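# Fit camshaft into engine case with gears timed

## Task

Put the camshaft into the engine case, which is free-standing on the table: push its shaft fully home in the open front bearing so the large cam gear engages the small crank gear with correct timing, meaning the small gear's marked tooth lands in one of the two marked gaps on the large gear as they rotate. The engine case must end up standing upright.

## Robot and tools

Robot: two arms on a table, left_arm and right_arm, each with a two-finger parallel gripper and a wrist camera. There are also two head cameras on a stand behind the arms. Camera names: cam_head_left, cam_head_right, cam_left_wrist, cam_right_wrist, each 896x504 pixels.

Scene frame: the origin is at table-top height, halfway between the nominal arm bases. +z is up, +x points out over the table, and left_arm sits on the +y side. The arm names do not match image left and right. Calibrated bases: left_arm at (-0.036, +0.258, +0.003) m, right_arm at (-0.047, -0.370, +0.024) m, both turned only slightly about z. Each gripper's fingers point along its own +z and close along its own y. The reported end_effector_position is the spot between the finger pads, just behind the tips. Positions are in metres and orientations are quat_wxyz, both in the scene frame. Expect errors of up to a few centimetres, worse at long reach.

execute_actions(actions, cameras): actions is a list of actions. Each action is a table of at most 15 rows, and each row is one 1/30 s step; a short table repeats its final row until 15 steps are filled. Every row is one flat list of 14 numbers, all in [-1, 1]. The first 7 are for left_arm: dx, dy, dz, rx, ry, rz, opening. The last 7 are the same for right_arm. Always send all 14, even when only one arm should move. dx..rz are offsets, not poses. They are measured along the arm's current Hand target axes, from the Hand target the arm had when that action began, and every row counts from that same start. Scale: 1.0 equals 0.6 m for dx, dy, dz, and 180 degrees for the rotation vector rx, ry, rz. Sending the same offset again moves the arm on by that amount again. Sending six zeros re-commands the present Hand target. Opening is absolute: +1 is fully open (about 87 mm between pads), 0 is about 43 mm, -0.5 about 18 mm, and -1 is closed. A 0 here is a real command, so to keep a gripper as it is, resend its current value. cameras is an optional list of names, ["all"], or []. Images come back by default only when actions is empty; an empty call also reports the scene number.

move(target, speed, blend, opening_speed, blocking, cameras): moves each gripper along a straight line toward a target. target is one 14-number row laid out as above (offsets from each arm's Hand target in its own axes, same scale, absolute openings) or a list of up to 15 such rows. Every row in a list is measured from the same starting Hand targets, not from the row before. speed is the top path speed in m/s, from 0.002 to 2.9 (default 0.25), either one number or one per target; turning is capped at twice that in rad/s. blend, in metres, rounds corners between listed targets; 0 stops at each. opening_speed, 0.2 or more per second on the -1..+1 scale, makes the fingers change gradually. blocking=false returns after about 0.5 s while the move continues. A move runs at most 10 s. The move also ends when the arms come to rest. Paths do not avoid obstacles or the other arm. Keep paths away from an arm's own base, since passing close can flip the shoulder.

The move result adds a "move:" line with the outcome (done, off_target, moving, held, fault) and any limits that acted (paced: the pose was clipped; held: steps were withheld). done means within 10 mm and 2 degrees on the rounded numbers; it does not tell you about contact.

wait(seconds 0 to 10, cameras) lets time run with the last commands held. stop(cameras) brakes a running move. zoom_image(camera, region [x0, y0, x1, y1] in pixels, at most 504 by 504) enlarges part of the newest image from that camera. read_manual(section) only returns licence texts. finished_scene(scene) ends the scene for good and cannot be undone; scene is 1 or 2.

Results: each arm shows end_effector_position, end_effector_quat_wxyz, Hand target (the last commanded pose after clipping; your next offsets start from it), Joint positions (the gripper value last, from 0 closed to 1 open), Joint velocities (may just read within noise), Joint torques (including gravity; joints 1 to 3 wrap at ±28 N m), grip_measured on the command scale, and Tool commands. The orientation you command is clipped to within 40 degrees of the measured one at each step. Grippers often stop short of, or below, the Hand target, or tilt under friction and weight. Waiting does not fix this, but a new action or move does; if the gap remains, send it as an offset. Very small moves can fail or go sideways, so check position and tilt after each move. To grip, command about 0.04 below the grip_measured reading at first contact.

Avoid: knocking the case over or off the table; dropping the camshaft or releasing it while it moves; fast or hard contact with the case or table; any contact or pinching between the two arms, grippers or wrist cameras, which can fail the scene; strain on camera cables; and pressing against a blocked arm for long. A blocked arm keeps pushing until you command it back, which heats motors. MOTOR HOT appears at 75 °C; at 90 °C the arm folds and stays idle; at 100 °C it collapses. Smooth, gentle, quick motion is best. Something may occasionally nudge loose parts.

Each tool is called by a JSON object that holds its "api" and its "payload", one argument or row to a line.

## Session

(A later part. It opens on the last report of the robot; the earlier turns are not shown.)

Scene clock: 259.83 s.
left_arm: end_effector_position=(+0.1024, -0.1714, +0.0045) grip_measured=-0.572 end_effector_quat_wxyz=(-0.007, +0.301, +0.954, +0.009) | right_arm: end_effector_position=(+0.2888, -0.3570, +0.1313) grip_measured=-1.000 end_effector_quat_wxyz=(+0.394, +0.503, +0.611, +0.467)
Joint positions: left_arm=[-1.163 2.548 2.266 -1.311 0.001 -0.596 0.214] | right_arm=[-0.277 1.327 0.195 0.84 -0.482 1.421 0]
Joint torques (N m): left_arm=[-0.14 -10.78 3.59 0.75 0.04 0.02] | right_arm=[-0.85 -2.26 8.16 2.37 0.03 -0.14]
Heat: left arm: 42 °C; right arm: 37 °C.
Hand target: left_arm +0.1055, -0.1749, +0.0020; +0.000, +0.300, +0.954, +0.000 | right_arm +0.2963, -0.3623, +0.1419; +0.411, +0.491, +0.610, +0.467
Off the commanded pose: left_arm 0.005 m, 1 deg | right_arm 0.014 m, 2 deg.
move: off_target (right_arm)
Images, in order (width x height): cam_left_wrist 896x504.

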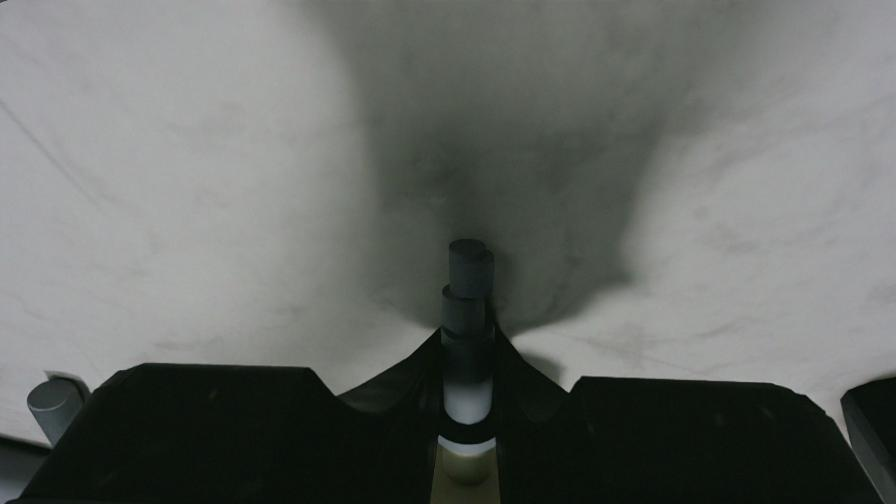

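{"api": "move", "payload": {
  "target": [
    [0,0,-0.18,0,0,0,-0.8,0,0,0,0,0,0,-1],
    [-0.111,0.29,-0.213,0,0,-0.539,-0.8, 0,0,0,0,0,0,-1]
  ],
  "speed": 0.2,
  "blend": 0.03,
  "cameras": ["cam_left_wrist","cam_right_wrist","cam_head_left"]
}}

Scene clock: 294.97 s.
left_arm: end_effector_position=(+0.2556, -0.0692, +0.1103) grip_measured=-0.572 end_effector_quat_wxyz=(-0.009, -0.510, +0.860, +0.029) | right_arm: end_effector_position=(+0.2888, -0.3570, +0.1313) grip_measured=-1.000 end_effector_quat_wxyz=(+0.394, +0.503, +0.611, +0.467)
Joint positions: left_arm=[-0.707 2.287 2.225 -1.57 0.001 -1.821 0.214] | right_arm=[-0.277 1.327 0.195 0.84 -0.482 1.421 0]
Joint torques (N m): left_arm=[-0.09 -12.51 4.6 0.41 0 -0.1] | right_arm=[-0.84 -2.3 8.18 2.36 0.01 -0.16]
Heat: left arm: 45 °C; right arm: 37 °C.
Hand target: left_arm +0.2598, -0.0705, +0.1298; +0.000, -0.515, +0.857, +0.000 | right_arm +0.2963, -0.3623, +0.1419; +0.411, +0.491, +0.610, +0.467
Off the commanded pose: left_arm 0.020 m, 4 deg | right_arm 0.014 m, 2 deg.
move: off_target (left_arm, right_arm)
Images, in order (width x height): cam_head_left 896x504, cam_left_wrist 896x504, cam_right_wrist 896x504.

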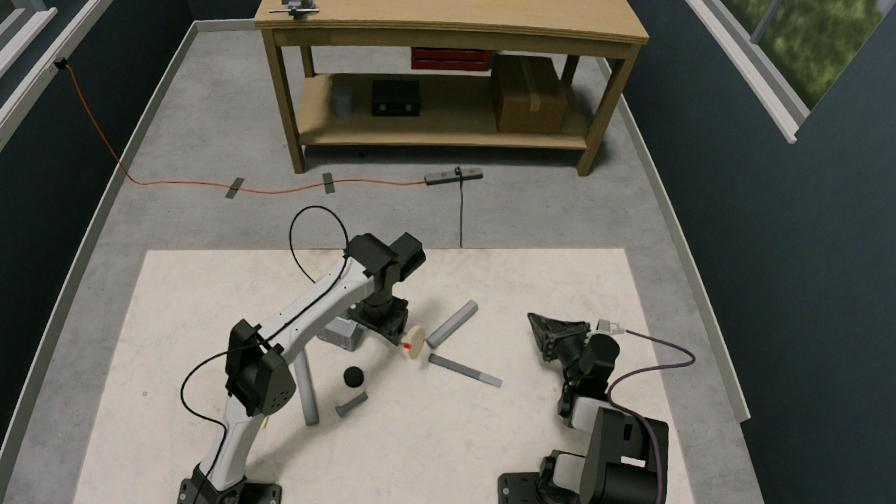

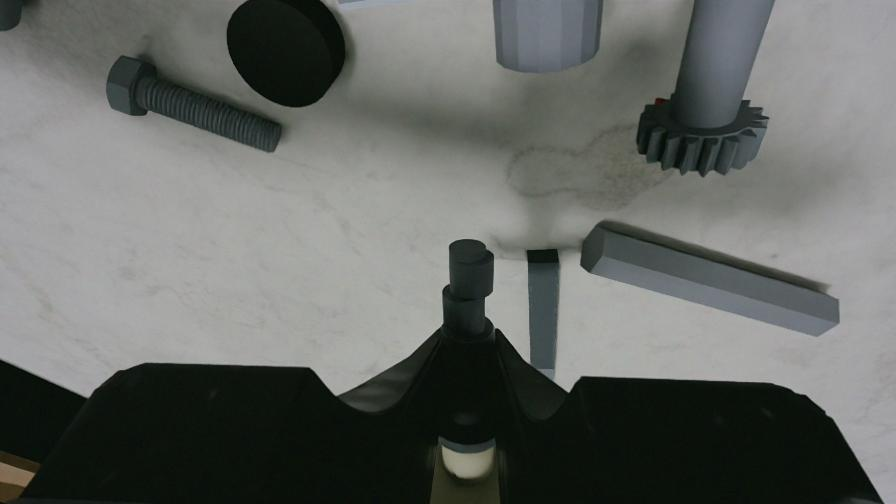

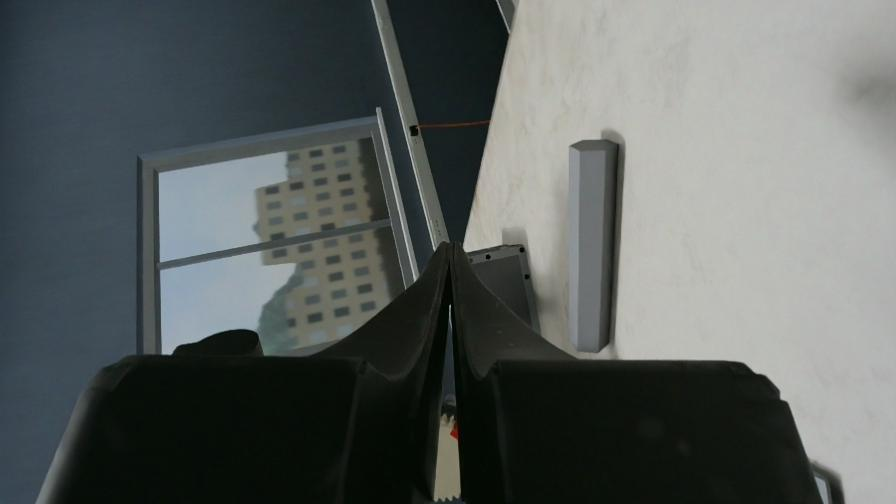

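{"api": "move", "payload": {
  "target": [0,0,0,0,-0.083,0,-0.8, 0.303,-0.01,0.135,0,0.25,0,-1],
  "speed": 0.2,
  "cameras": ["cam_left_wrist","cam_right_wrist","cam_head_left"]
}}

Scene clock: 315.37 s.
left_arm: end_effector_position=(+0.2605, -0.0703, +0.1088) grip_measured=-0.572 end_effector_quat_wxyz=(+0.106, -0.508, +0.853, +0.046) | right_arm: end_effector_position=(+0.3345, -0.1744, +0.1027) grip_measured=-1.000 end_effector_quat_wxyz=(+0.141, +0.286, +0.724, +0.611)
Joint positions: left_arm=[-0.795 2.287 2.237 -1.571 -0.225 -1.919 0.214] | right_arm=[0.137 1.989 0.681 0.981 -0.846 1.471 0]
Joint torques (N m): left_arm=[-0.98 -11.88 5.98 0.11 -0.28 -0.09] | right_arm=[0.44 -5.53 6.9 2.36 -0.07 0.09]
Heat: left arm: 42 °C; right arm: 37 °C.
Hand target: left_arm +0.2599, -0.0705, +0.1298; +0.111, -0.511, +0.850, +0.067 | right_arm +0.3401, -0.1707, +0.1099; +0.147, +0.275, +0.721, +0.619
Off the commanded pose: left_arm 0.021 m, 3 deg | right_arm 0.010 m, 2 deg.
joint sent to its limit (left arm) — joint 4 (wrist pitch), lower limit. The joint targets are off in orientation, not in position.
move: off_target (left_arm)
Images, in order (width x height): cam_head_left 896x504, cam_left_wrist 896x504, cam_right_wrist 896x504.

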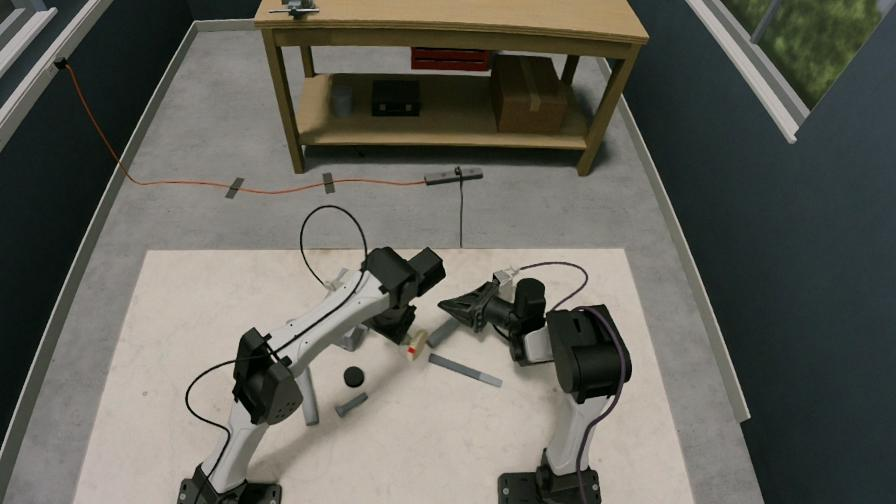

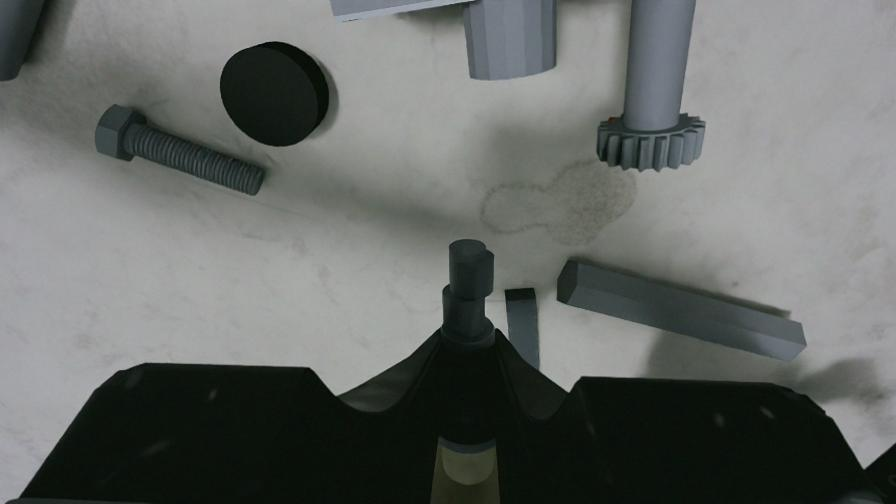

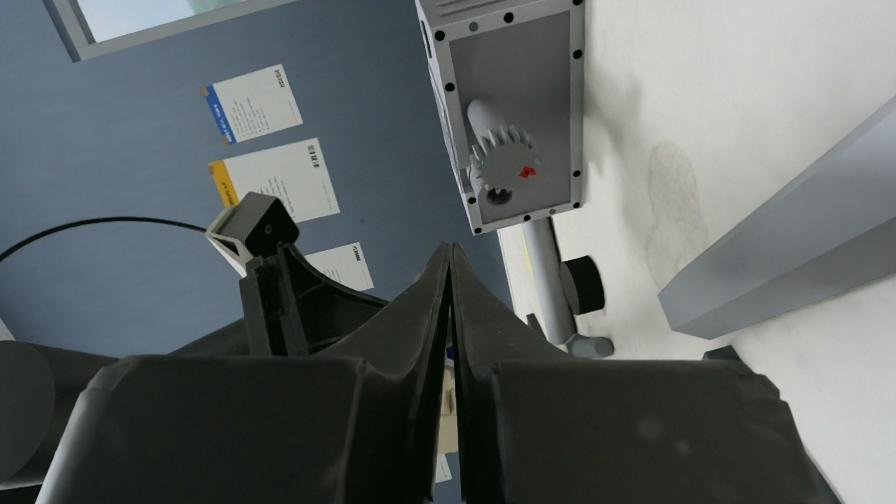

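{"api": "move", "payload": {
  "target": [0,0,0,0,0,0,-0.8, -0.05,0,0,0,0.16,0,-1],
  "speed": 0.2,
  "cameras": ["cam_right_wrist"]
}}

Scene clock: 323.87 s.
left_arm: end_effector_position=(+0.2606, -0.0702, +0.1088) grip_measured=-0.572 end_effector_quat_wxyz=(+0.106, -0.508, +0.853, +0.046) | right_arm: end_effector_position=(+0.3576, -0.1848, +0.0987) grip_measured=-1.000 end_effector_quat_wxyz=(-0.050, +0.128, +0.733, +0.666)
Joint positions: left_arm=[-0.795 2.287 2.237 -1.571 -0.226 -1.919 0.214] | right_arm=[0.058 2.293 1.272 0.265 -1.414 1.068 0]
Joint torques (N m): left_arm=[-0.98 -11.86 6 0.11 -0.26 -0.08] | right_arm=[-0.76 -8.59 7.97 1.6 -0.32 -0.15]
Heat: left arm: 42 °C; right arm: 36 °C.
Hand target: left_arm +0.2599, -0.0704, +0.1298; +0.111, -0.511, +0.850, +0.067 | right_arm +0.3644, -0.1881, +0.1062; -0.037, +0.112, +0.734, +0.668
Off the commanded pose: left_arm 0.021 m, 3 deg | right_arm 0.010 m, 2 deg.
joint sent to its limit (left arm) — joint 4 (wrist pitch), lower limit. The joint targets are off in orientation, not in position.
move: off_target (left_arm)
Images, in order (width x height): cam_right_wrist 896x504.

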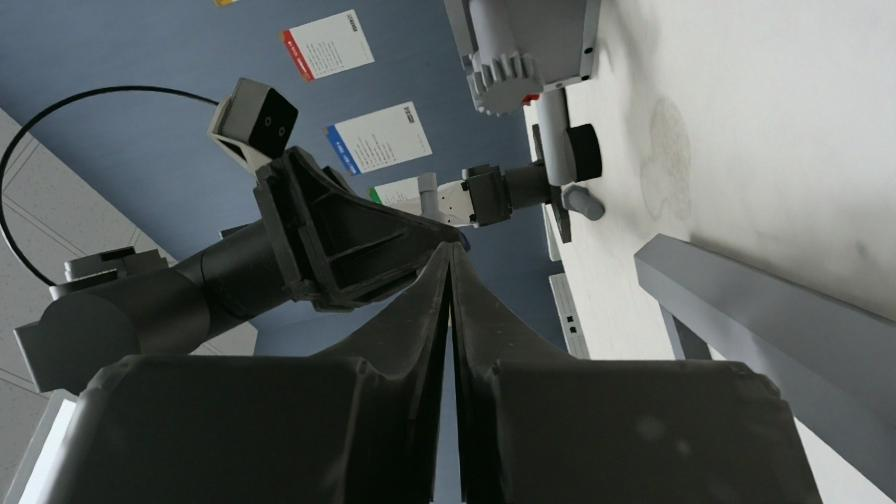

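{"api": "move", "payload": {
  "target": [0,0,0,0,0,0,-0.8, 0.0,0,-0.14,0,0.03,0,-1],
  "speed": 0.2,
  "cameras": ["cam_right_wrist"]
}}

{"api": "zoom_image", "payload": {
  "camera": "cam_right_wrist",
  "region": [350, 0, 600, 260]
}}

Scene clock: 330.40 s.
left_arm: end_effector_position=(+0.2606, -0.0702, +0.1088) grip_measured=-0.572 end_effector_quat_wxyz=(+0.106, -0.508, +0.853, +0.046) | right_arm: end_effector_position=(+0.3596, -0.2726, +0.1112) grip_measured=-1.000 end_effector_quat_wxyz=(-0.012, +0.147, +0.690, +0.709)
Joint positions: left_arm=[-0.795 2.287 2.237 -1.571 -0.226 -1.919 0.214] | right_arm=[-0.155 2.295 1.283 0.099 -1.577 0.885 0]
Joint torques (N m): left_arm=[-0.95 -11.88 6.01 0.11 -0.27 -0.09] | right_arm=[0.21 -9.17 4.14 1.59 -0.44 -0.04]
Heat: left arm: 41 °C; right arm: 35 °C.
Hand target: left_arm +0.2599, -0.0704, +0.1298; +0.111, -0.511, +0.850, +0.067 | right_arm +0.3564, -0.2712, +0.1150; -0.071, +0.081, +0.732, +0.673
Off the commanded pose: left_arm 0.021 m, 3 deg | right_arm 0.005 m, 12 deg.
joint sent to its limit (left arm) — joint 4 (wrist pitch), lower limit. The joint targets are off in orientation, not in position.
joint sent to its limit (right arm) — joint 5 (wrist yaw), lower limit. The joint targets are off in orientation, not in position.
move: off_target (left_arm, right_arm)
Images, in order (width x height): cam_right_wrist 896x504.

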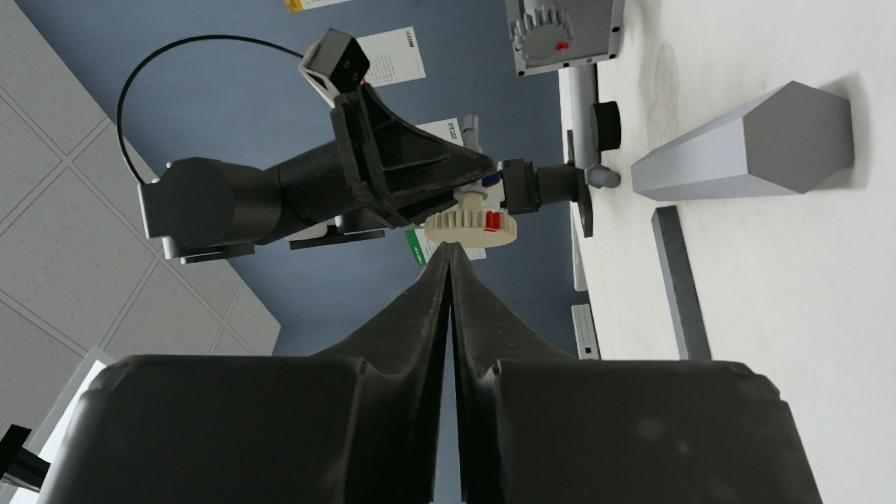

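Scaled by 1.938 from the camera's 896x504 image, which has a finer 1280x720 frame.

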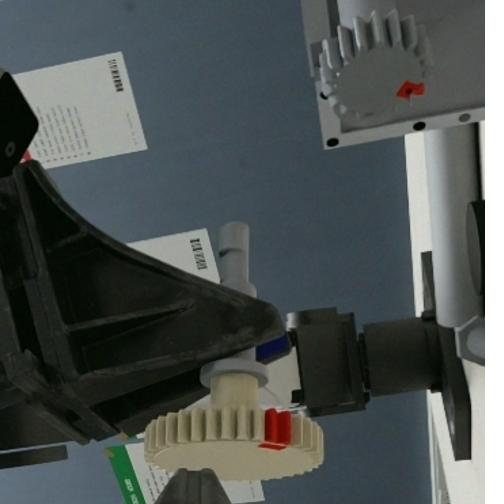

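{"api": "zoom_image", "payload": {
  "camera": "cam_right_wrist",
  "region": [500, 0, 630, 90]
}}

{"api": "zoom_image", "payload": {
  "camera": "cam_right_wrist",
  "region": [410, 100, 530, 260]
}}

Scaled by 3.877 from the camera's 896x504 image, which has a finer 1280x720 frame.

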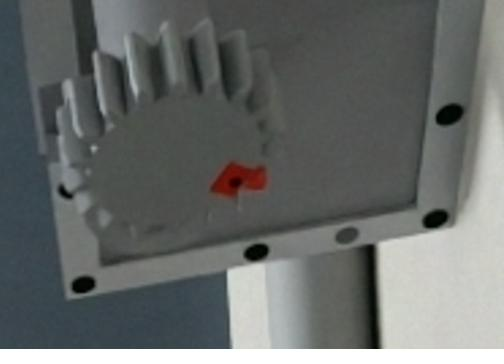

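Scaled by 3.150 from the camera's 896x504 image, which has a finer 1280x720 frame.

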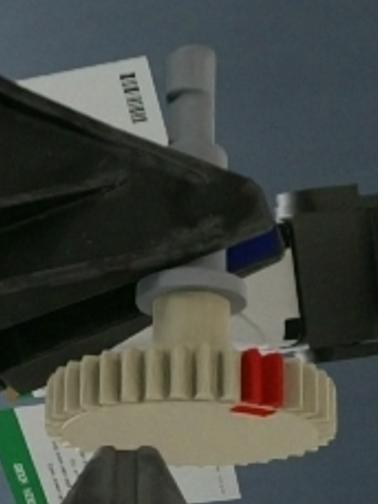

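{"api": "move", "payload": {
  "target": [0.019,0,0.0725,0,-0.035,0,-0.8, 0,0,0,0,0.0,0,-1],
  "speed": 0.15,
  "cameras": ["cam_left_wrist","cam_right_wrist"]
}}

{"api": "zoom_image", "payload": {
  "camera": "cam_right_wrist",
  "region": [410, 0, 650, 260]
}}

Scene clock: 377.47 s.
left_arm: end_effector_position=(+0.2601, -0.0724, +0.0821) grip_measured=-0.572 end_effector_quat_wxyz=(+0.151, -0.506, +0.846, +0.079) | right_arm: end_effector_position=(+0.3596, -0.2726, +0.1113) grip_measured=-1.000 end_effector_quat_wxyz=(-0.012, +0.147, +0.690, +0.709)
Joint positions: left_arm=[-0.841 2.353 2.237 -1.572 -0.323 -1.982 0.214] | right_arm=[-0.155 2.295 1.283 0.099 -1.578 0.885 0]
Joint torques (N m): left_arm=[-0.77 -9.31 5.26 -0.01 -0.34 -0.11] | right_arm=[0.32 -9.17 4.16 1.59 -0.45 -0.03]
Heat: left arm: 42 °C; right arm: 34 °C.
Hand target: left_arm +0.2599, -0.0703, +0.0847; +0.158, -0.506, +0.842, +0.095 | right_arm +0.3564, -0.2712, +0.1150; -0.071, +0.081, +0.732, +0.673
Off the commanded pose: left_arm 0.003 m, 2 deg | right_arm 0.005 m, 12 deg.
joint sent to its limit (left arm) — joint 4 (wrist pitch), lower limit. The joint targets still meet the commanded pose.
joint sent to its limit (right arm) — joint 5 (wrist yaw), lower limit. The joint targets are off in orientation, not in position.
move: off_target (right_arm)
Images, in order (width x height): cam_left_wrist 896x504, cam_right_wrist 896x504.

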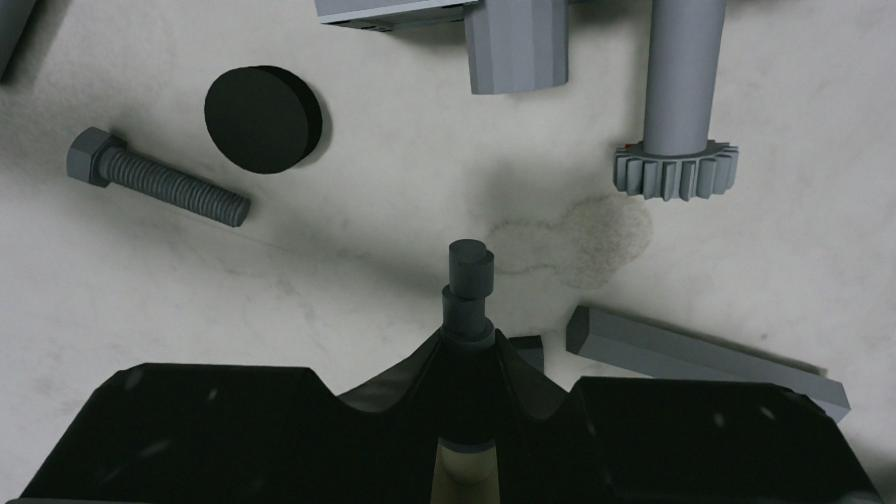

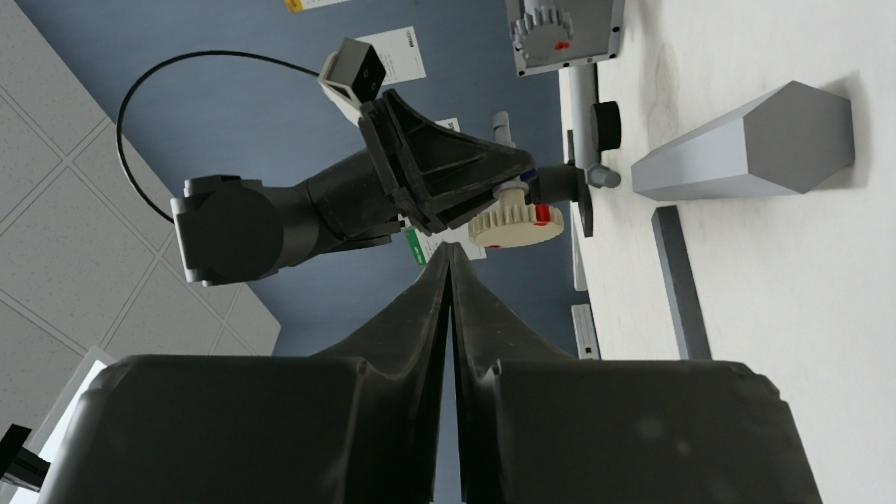

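Scaled by 1.938 from the camera's 896x504 image, which has a finer 1280x720 frame.

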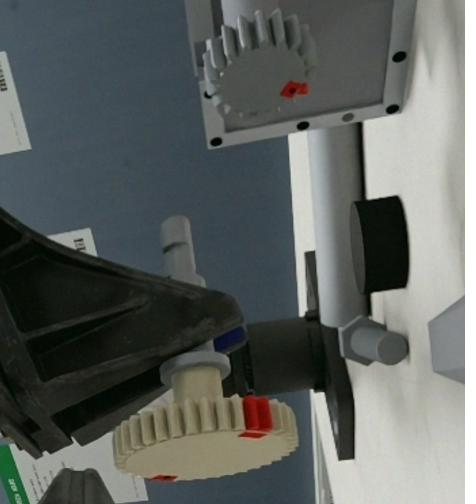

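{"api": "zoom_image", "payload": {
  "camera": "cam_left_wrist",
  "region": [300, 0, 760, 260]
}}

Scaled by 1.096 from the camera's 896x504 image, which has a finer 1280x720 frame.

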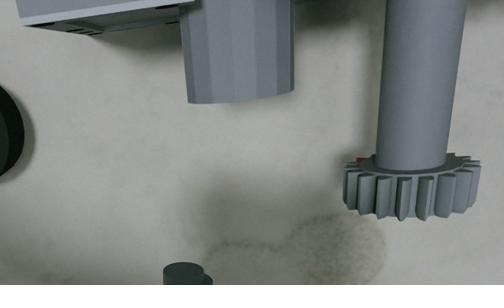

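{"api": "move", "payload": {
  "target": [0.0185,-0.032,0.048,-0.008,0,-0.0207,-0.8, 0,0,0,0,0.0,0,-1],
  "speed": 0.12,
  "cameras": ["cam_left_wrist","cam_right_wrist"]
}}

{"api": "zoom_image", "payload": {
  "camera": "cam_right_wrist",
  "region": [410, 0, 650, 260]
}}

Scene clock: 417.47 s.
left_arm: end_effector_position=(+0.2705, -0.0813, +0.0486) grip_measured=-0.572 end_effector_quat_wxyz=(+0.151, -0.527, +0.831, +0.096) | right_arm: end_effector_position=(+0.3596, -0.2726, +0.1113) grip_measured=-1.000 end_effector_quat_wxyz=(-0.012, +0.147, +0.690, +0.709)
Joint positions: left_arm=[-0.837 2.474 2.317 -1.574 -0.323 -2.039 0.214] | right_arm=[-0.155 2.295 1.283 0.099 -1.578 0.885 0]
Joint torques (N m): left_arm=[0.4 -9.63 6.67 -0.08 -0.26 -0.09] | right_arm=[0.23 -9.25 4.11 1.6 -0.43 -0.03]
Heat: left arm: 44 °C; right arm: 36 °C.
Hand target: left_arm +0.2769, -0.0793, +0.0539; +0.154, -0.536, +0.824, +0.101 | right_arm +0.3564, -0.2712, +0.1150; -0.071, +0.081, +0.732, +0.673
Off the commanded pose: left_arm 0.009 m, 1 deg | right_arm 0.005 m, 12 deg.
joint sent to its limit (left arm) — joint 4 (wrist pitch), lower limit. The joint targets still meet the commanded pose.
joint sent to its limit (right arm) — joint 5 (wrist yaw), lower limit. The joint targets are off in orientation, not in position.
move: off_target (right_arm)
Images, in order (width x height): cam_left_wrist 896x504, cam_right_wrist 896x504.

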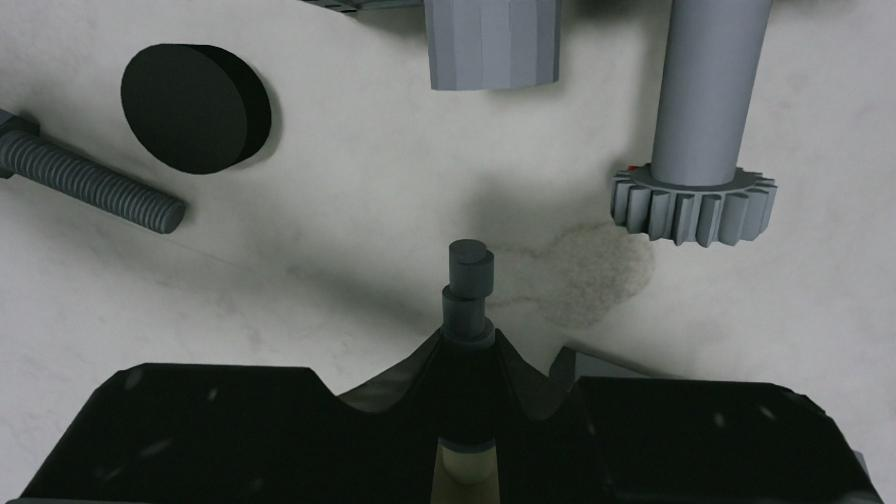

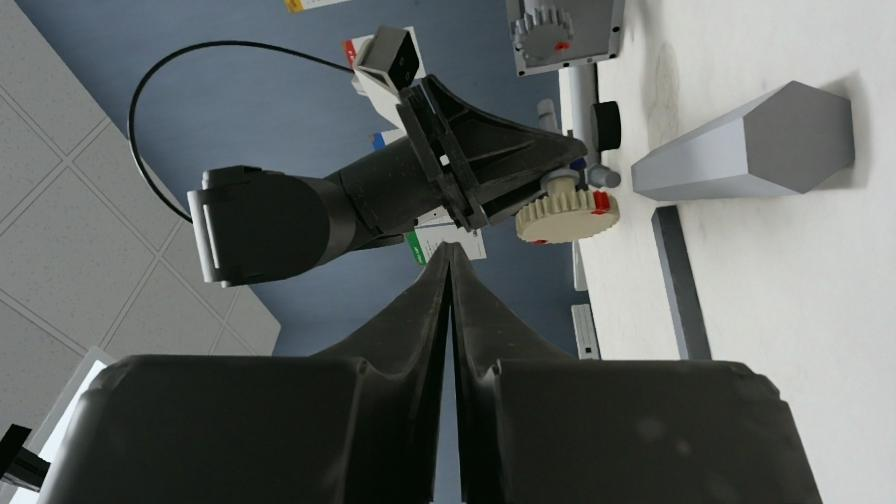

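Scaled by 1.938 from the camera's 896x504 image, which has a finer 1280x720 frame.

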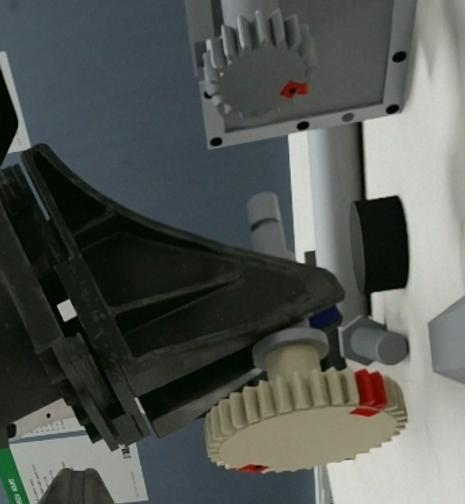

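{"api": "move", "payload": {
  "target": [-0.0377,-0.0105,0.018,0,0,0,-0.8, 0,0,0,0,0.0,0,-1],
  "speed": 0.08,
  "cameras": ["cam_left_wrist","cam_right_wrist"]
}}

{"api": "zoom_image", "payload": {
  "camera": "cam_right_wrist",
  "region": [410, 0, 650, 260]
}}

{"api": "zoom_image", "payload": {
  "camera": "cam_left_wrist",
  "region": [350, 40, 610, 360]
}}

Scene clock: 459.63 s.
left_arm: end_effector_position=(+0.2901, -0.0605, +0.0486) grip_measured=-0.572 end_effector_quat_wxyz=(+0.147, -0.538, +0.824, +0.104) | right_arm: end_effector_position=(+0.3596, -0.2726, +0.1113) grip_measured=-1.000 end_effector_quat_wxyz=(-0.012, +0.147, +0.690, +0.709)
Joint positions: left_arm=[-0.775 2.474 2.317 -1.574 -0.327 -2.002 0.214] | right_arm=[-0.155 2.295 1.283 0.099 -1.578 0.885 0]
Joint torques (N m): left_arm=[-0.25 -10.37 4.55 0.09 -0.32 0.03] | right_arm=[0.31 -9.22 4.11 1.59 -0.44 -0.04]
Heat: left arm: 44 °C; right arm: 38 °C.
Hand target: left_arm +0.2929, -0.0590, +0.0521; +0.155, -0.536, +0.824, +0.101 | right_arm +0.3564, -0.2712, +0.1150; -0.071, +0.081, +0.732, +0.673
Off the commanded pose: left_arm 0.005 m, 1 deg | right_arm 0.005 m, 12 deg.
joint sent to its limit (right arm) — joint 5 (wrist yaw), lower limit. The joint targets are off in orientation, not in position.
move: off_target (right_arm)
Images, in order (width x height): cam_left_wrist 896x504, cam_right_wrist 896x504.

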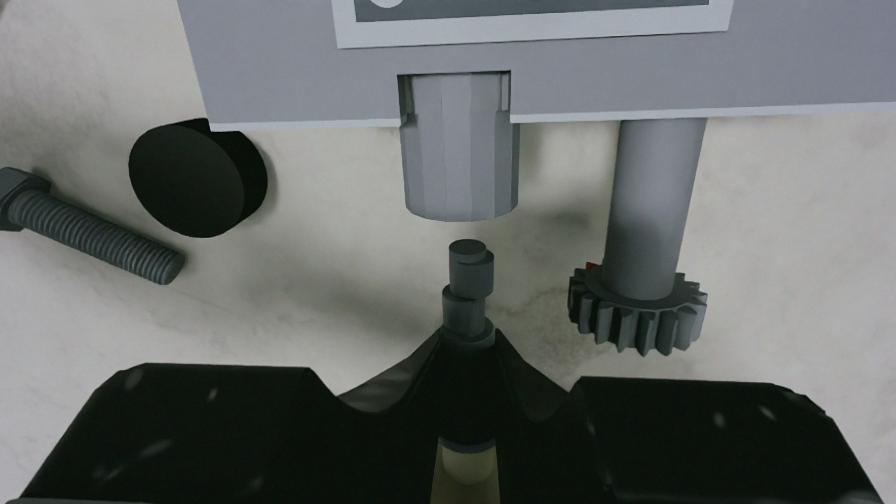

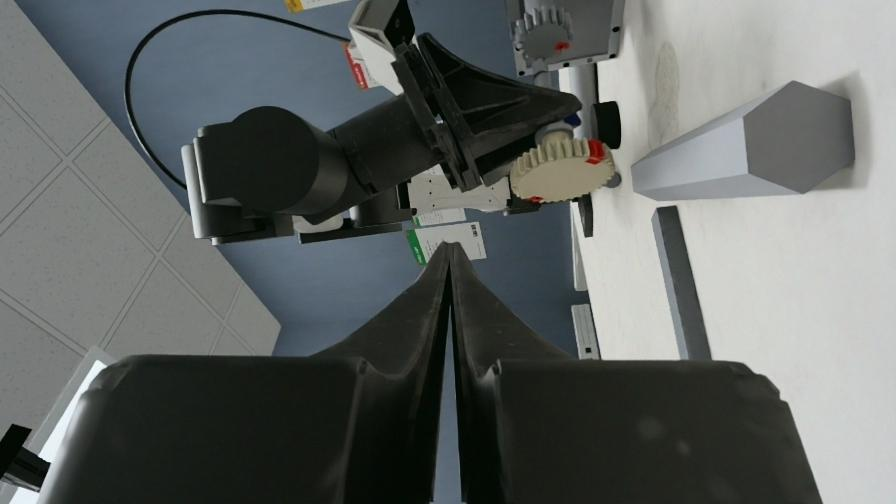

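Scaled by 1.938 from the camera's 896x504 image, which has a finer 1280x720 frame.

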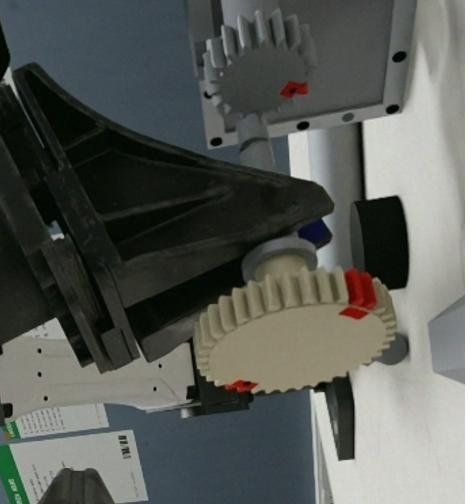

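Scaled by 1.575 from the camera's 896x504 image, which has a finer 1280x720 frame.

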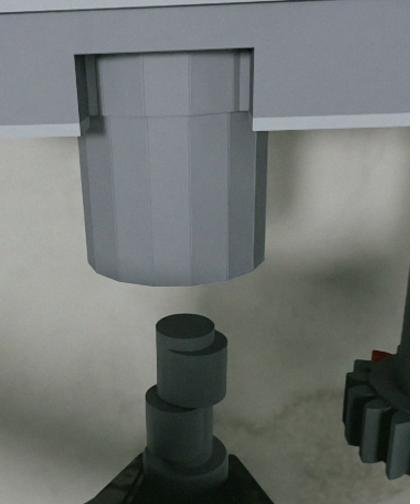

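{"api": "move", "payload": {
  "target": [-0.019,-0.002,0.007,-0.006,0,-0.0155,-0.8, 0,0,0,0,0.0,0,-1],
  "speed": 0.06,
  "cameras": ["cam_left_wrist","cam_right_wrist"]
}}

{"api": "zoom_image", "payload": {
  "camera": "cam_left_wrist",
  "region": [350, 40, 610, 360]
}}

Scene clock: 470.53 s.
left_arm: end_effector_position=(+0.2947, -0.0496, +0.0441) grip_measured=-0.572 end_effector_quat_wxyz=(+0.145, -0.551, +0.814, +0.114) | right_arm: end_effector_position=(+0.3596, -0.2726, +0.1113) grip_measured=-1.000 end_effector_quat_wxyz=(-0.012, +0.147, +0.690, +0.709)
Joint positions: left_arm=[-0.752 2.474 2.297 -1.574 -0.327 -2.015 0.214] | right_arm=[-0.155 2.295 1.283 0.099 -1.578 0.885 0]
Joint torques (N m): left_arm=[-0.13 -11.25 4.52 0.06 -0.28 -0.08] | right_arm=[0.16 -9.18 4.04 1.58 -0.41 -0.02]
Heat: left arm: 44 °C; right arm: 38 °C.
Hand target: left_arm +0.2989, -0.0484, +0.0523; +0.152, -0.557, +0.810, +0.104 | right_arm +0.3564, -0.2712, +0.1150; -0.071, +0.081, +0.732, +0.673
Off the commanded pose: left_arm 0.009 m, 2 deg | right_arm 0.005 m, 12 deg.
joint sent to its limit (right arm) — joint 5 (wrist yaw), lower limit. The joint targets are off in orientation, not in position.
move: off_target (right_arm)
Images, in order (width x height): cam_left_wrist 896x504, cam_right_wrist 896x504.

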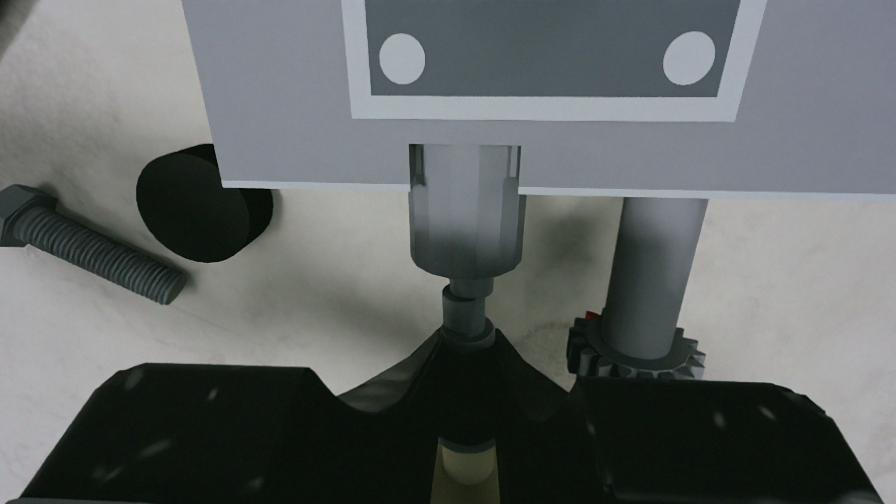

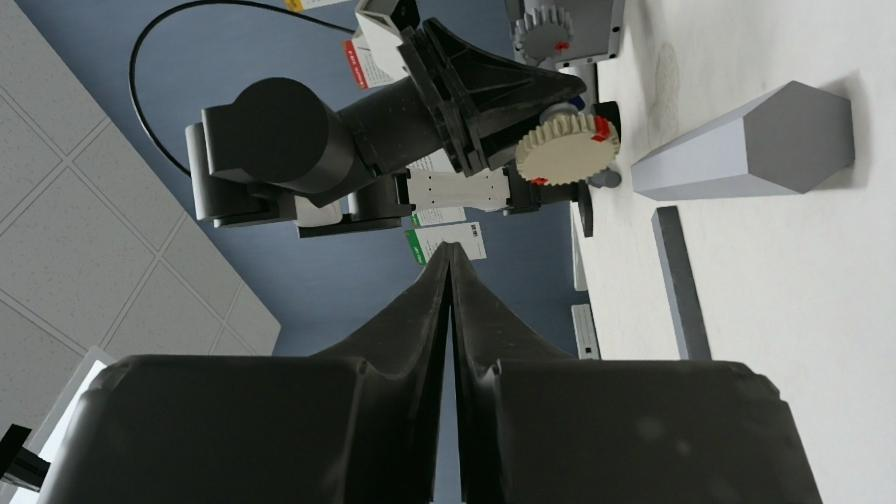

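Scaled by 1.575 from the camera's 896x504 image, which has a finer 1280x720 frame.

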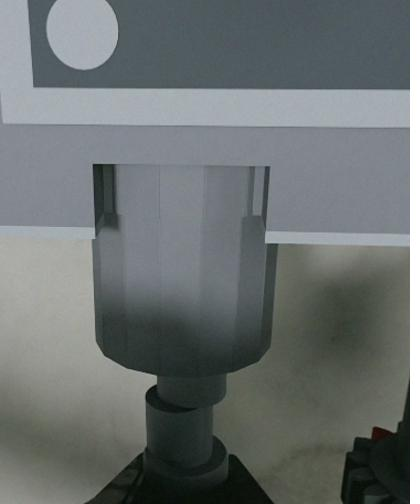

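{"api": "zoom_image", "payload": {
  "camera": "cam_right_wrist",
  "region": [490, 0, 630, 200]
}}

Scaled by 2.520 from the camera's 896x504 image, which has a finer 1280x720 frame.

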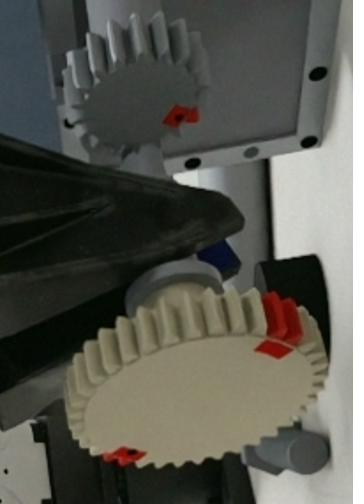

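{"api": "move", "payload": {
  "target": [
    [-0.003,0,-0.008,0,0,0,-0.8, 0,0,0,0,0.0,0,-1],
    [-0.022,0,-0.001,0,0,0,-0.8, 0,0,0,0,0.0,0,-1]
  ],
  "speed": 0.05,
  "cameras": ["cam_left_wrist","cam_right_wrist"]
}}

{"api": "zoom_image", "payload": {
  "camera": "cam_left_wrist",
  "region": [350, 40, 610, 360]
}}

{"api": "zoom_image", "payload": {
  "camera": "cam_right_wrist",
  "region": [490, 0, 630, 200]
}}

Scene clock: 482.03 s.
left_arm: end_effector_position=(+0.2977, -0.0376, +0.0376) grip_measured=-0.572 end_effector_quat_wxyz=(+0.142, -0.554, +0.810, +0.127) | right_arm: end_effector_position=(+0.3596, -0.2726, +0.1113) grip_measured=-1.000 end_effector_quat_wxyz=(-0.012, +0.147, +0.690, +0.709)
Joint positions: left_arm=[-0.728 2.469 2.259 -1.561 -0.328 -2.005 0.214] | right_arm=[-0.155 2.295 1.283 0.099 -1.578 0.885 0]
Joint torques (N m): left_arm=[-0.08 -13.34 4.42 0.02 -0.32 0.05] | right_arm=[0.21 -9.25 4.05 1.59 -0.43 -0.06]
Heat: left arm: 46 °C; right arm: 38 °C.
Hand target: left_arm +0.3033, -0.0370, +0.0576; +0.152, -0.557, +0.810, +0.105 | right_arm +0.3564, -0.2712, +0.1150; -0.071, +0.081, +0.732, +0.673
Off the commanded pose: left_arm 0.021 m, 3 deg | right_arm 0.005 m, 12 deg.
joint sent to its limit (right arm) — joint 5 (wrist yaw), lower limit. The joint targets are off in orientation, not in position.
move: off_target (left_arm, right_arm)
Images, in order (width x height): cam_left_wrist 896x504, cam_right_wrist 896x504.

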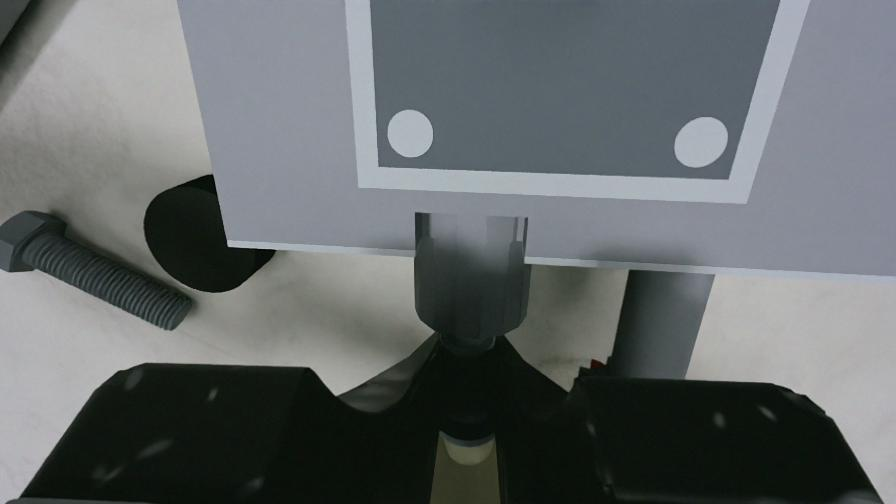

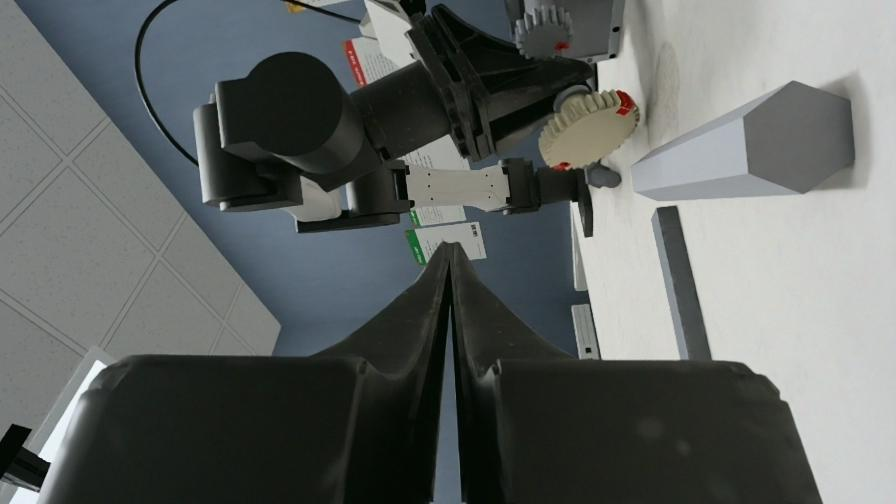

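Scaled by 1.575 from the camera's 896x504 image, which has a finer 1280x720 frame.

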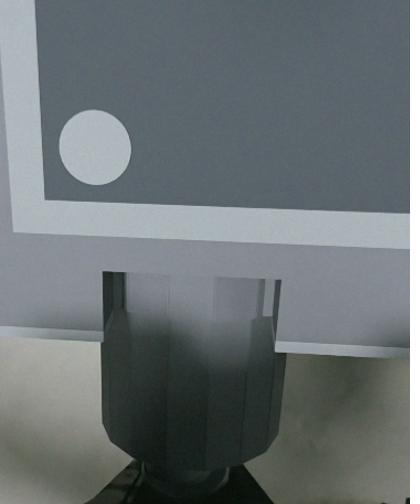

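Scaled by 2.520 from the camera's 896x504 image, which has a finer 1280x720 frame.

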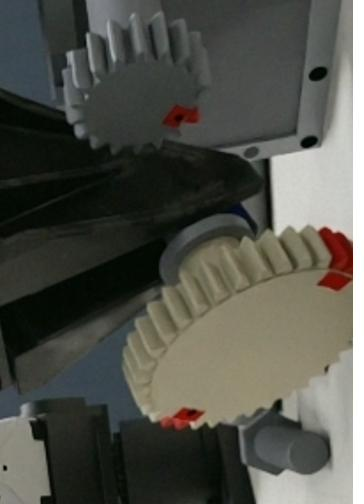

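{"api": "move", "payload": {
  "target": [-0.008,0,-0.028,0,0,0,-0.8, 0,0,0,0,0.0,0,-1],
  "speed": 0.05,
  "cameras": ["cam_left_wrist","cam_right_wrist"]
}}

{"api": "zoom_image", "payload": {
  "camera": "cam_right_wrist",
  "region": [490, 0, 670, 200]
}}

Scene clock: 498.03 s.
left_arm: end_effector_position=(+0.2981, -0.0380, +0.0417) grip_measured=-0.572 end_effector_quat_wxyz=(+0.142, -0.554, +0.811, +0.123) | right_arm: end_effector_position=(+0.3596, -0.2726, +0.1113) grip_measured=-1.000 end_effector_quat_wxyz=(-0.012, +0.147, +0.690, +0.709)
Joint positions: left_arm=[-0.728 2.461 2.262 -1.564 -0.328 -2.002 0.214] | right_arm=[-0.155 2.295 1.283 0.099 -1.578 0.885 0]
Joint torques (N m): left_arm=[-0.25 -14.41 6.49 -0.24 -0.3 0.06] | right_arm=[0.28 -9.2 4.07 1.62 -0.44 -0.04]
Heat: left arm: 51 °C; right arm: 38 °C.
Hand target: left_arm +0.3027, -0.0386, +0.0750; +0.152, -0.557, +0.810, +0.105 | right_arm +0.3564, -0.2712, +0.1150; -0.071, +0.081, +0.732, +0.673
Off the commanded pose: left_arm 0.034 m, 2 deg | right_arm 0.005 m, 12 deg.
joint sent to its limit (left arm) — joint 4 (wrist pitch), lower limit. The joint targets still meet the commanded pose.
joint sent to its limit (right arm) — joint 5 (wrist yaw), lower limit. The joint targets are off in orientation, not in position.
move: off_target (left_arm, right_arm)
Images, in order (width x height): cam_left_wrist 896x504, cam_right_wrist 896x504.

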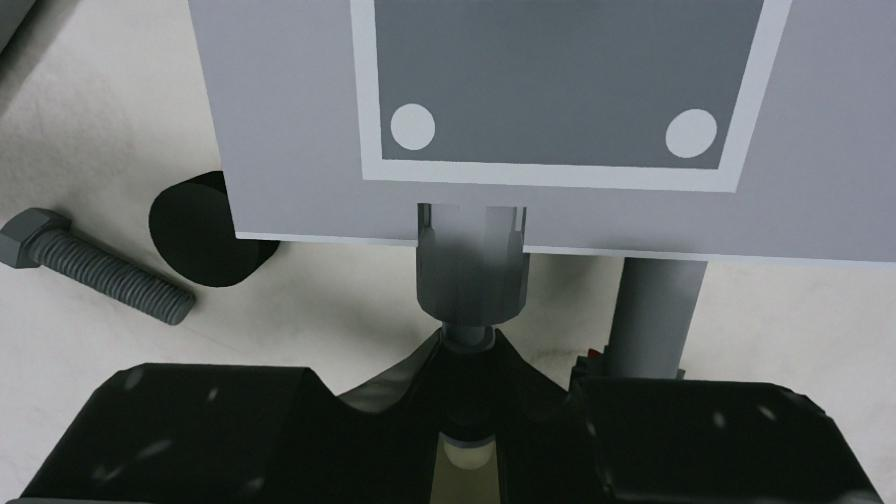

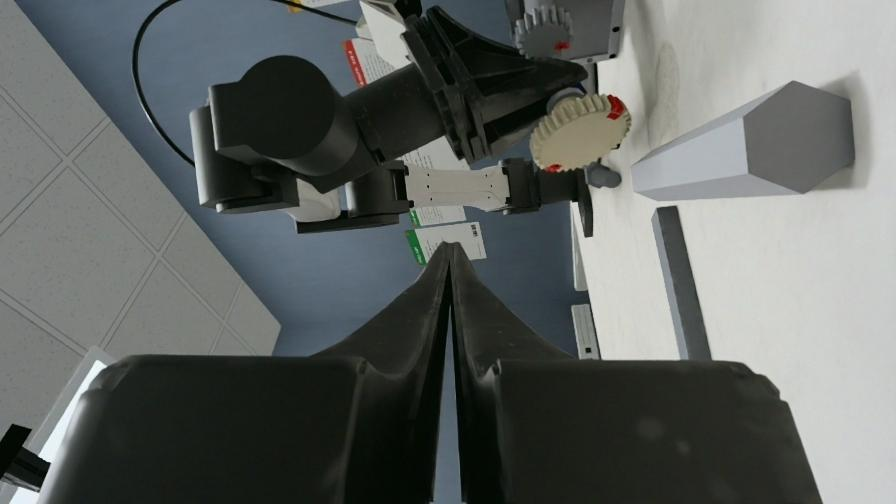

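Scaled by 2.520 from the camera's 896x504 image, which has a finer 1280x720 frame.

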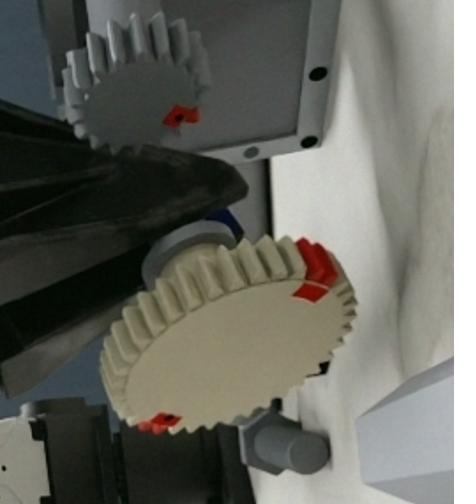

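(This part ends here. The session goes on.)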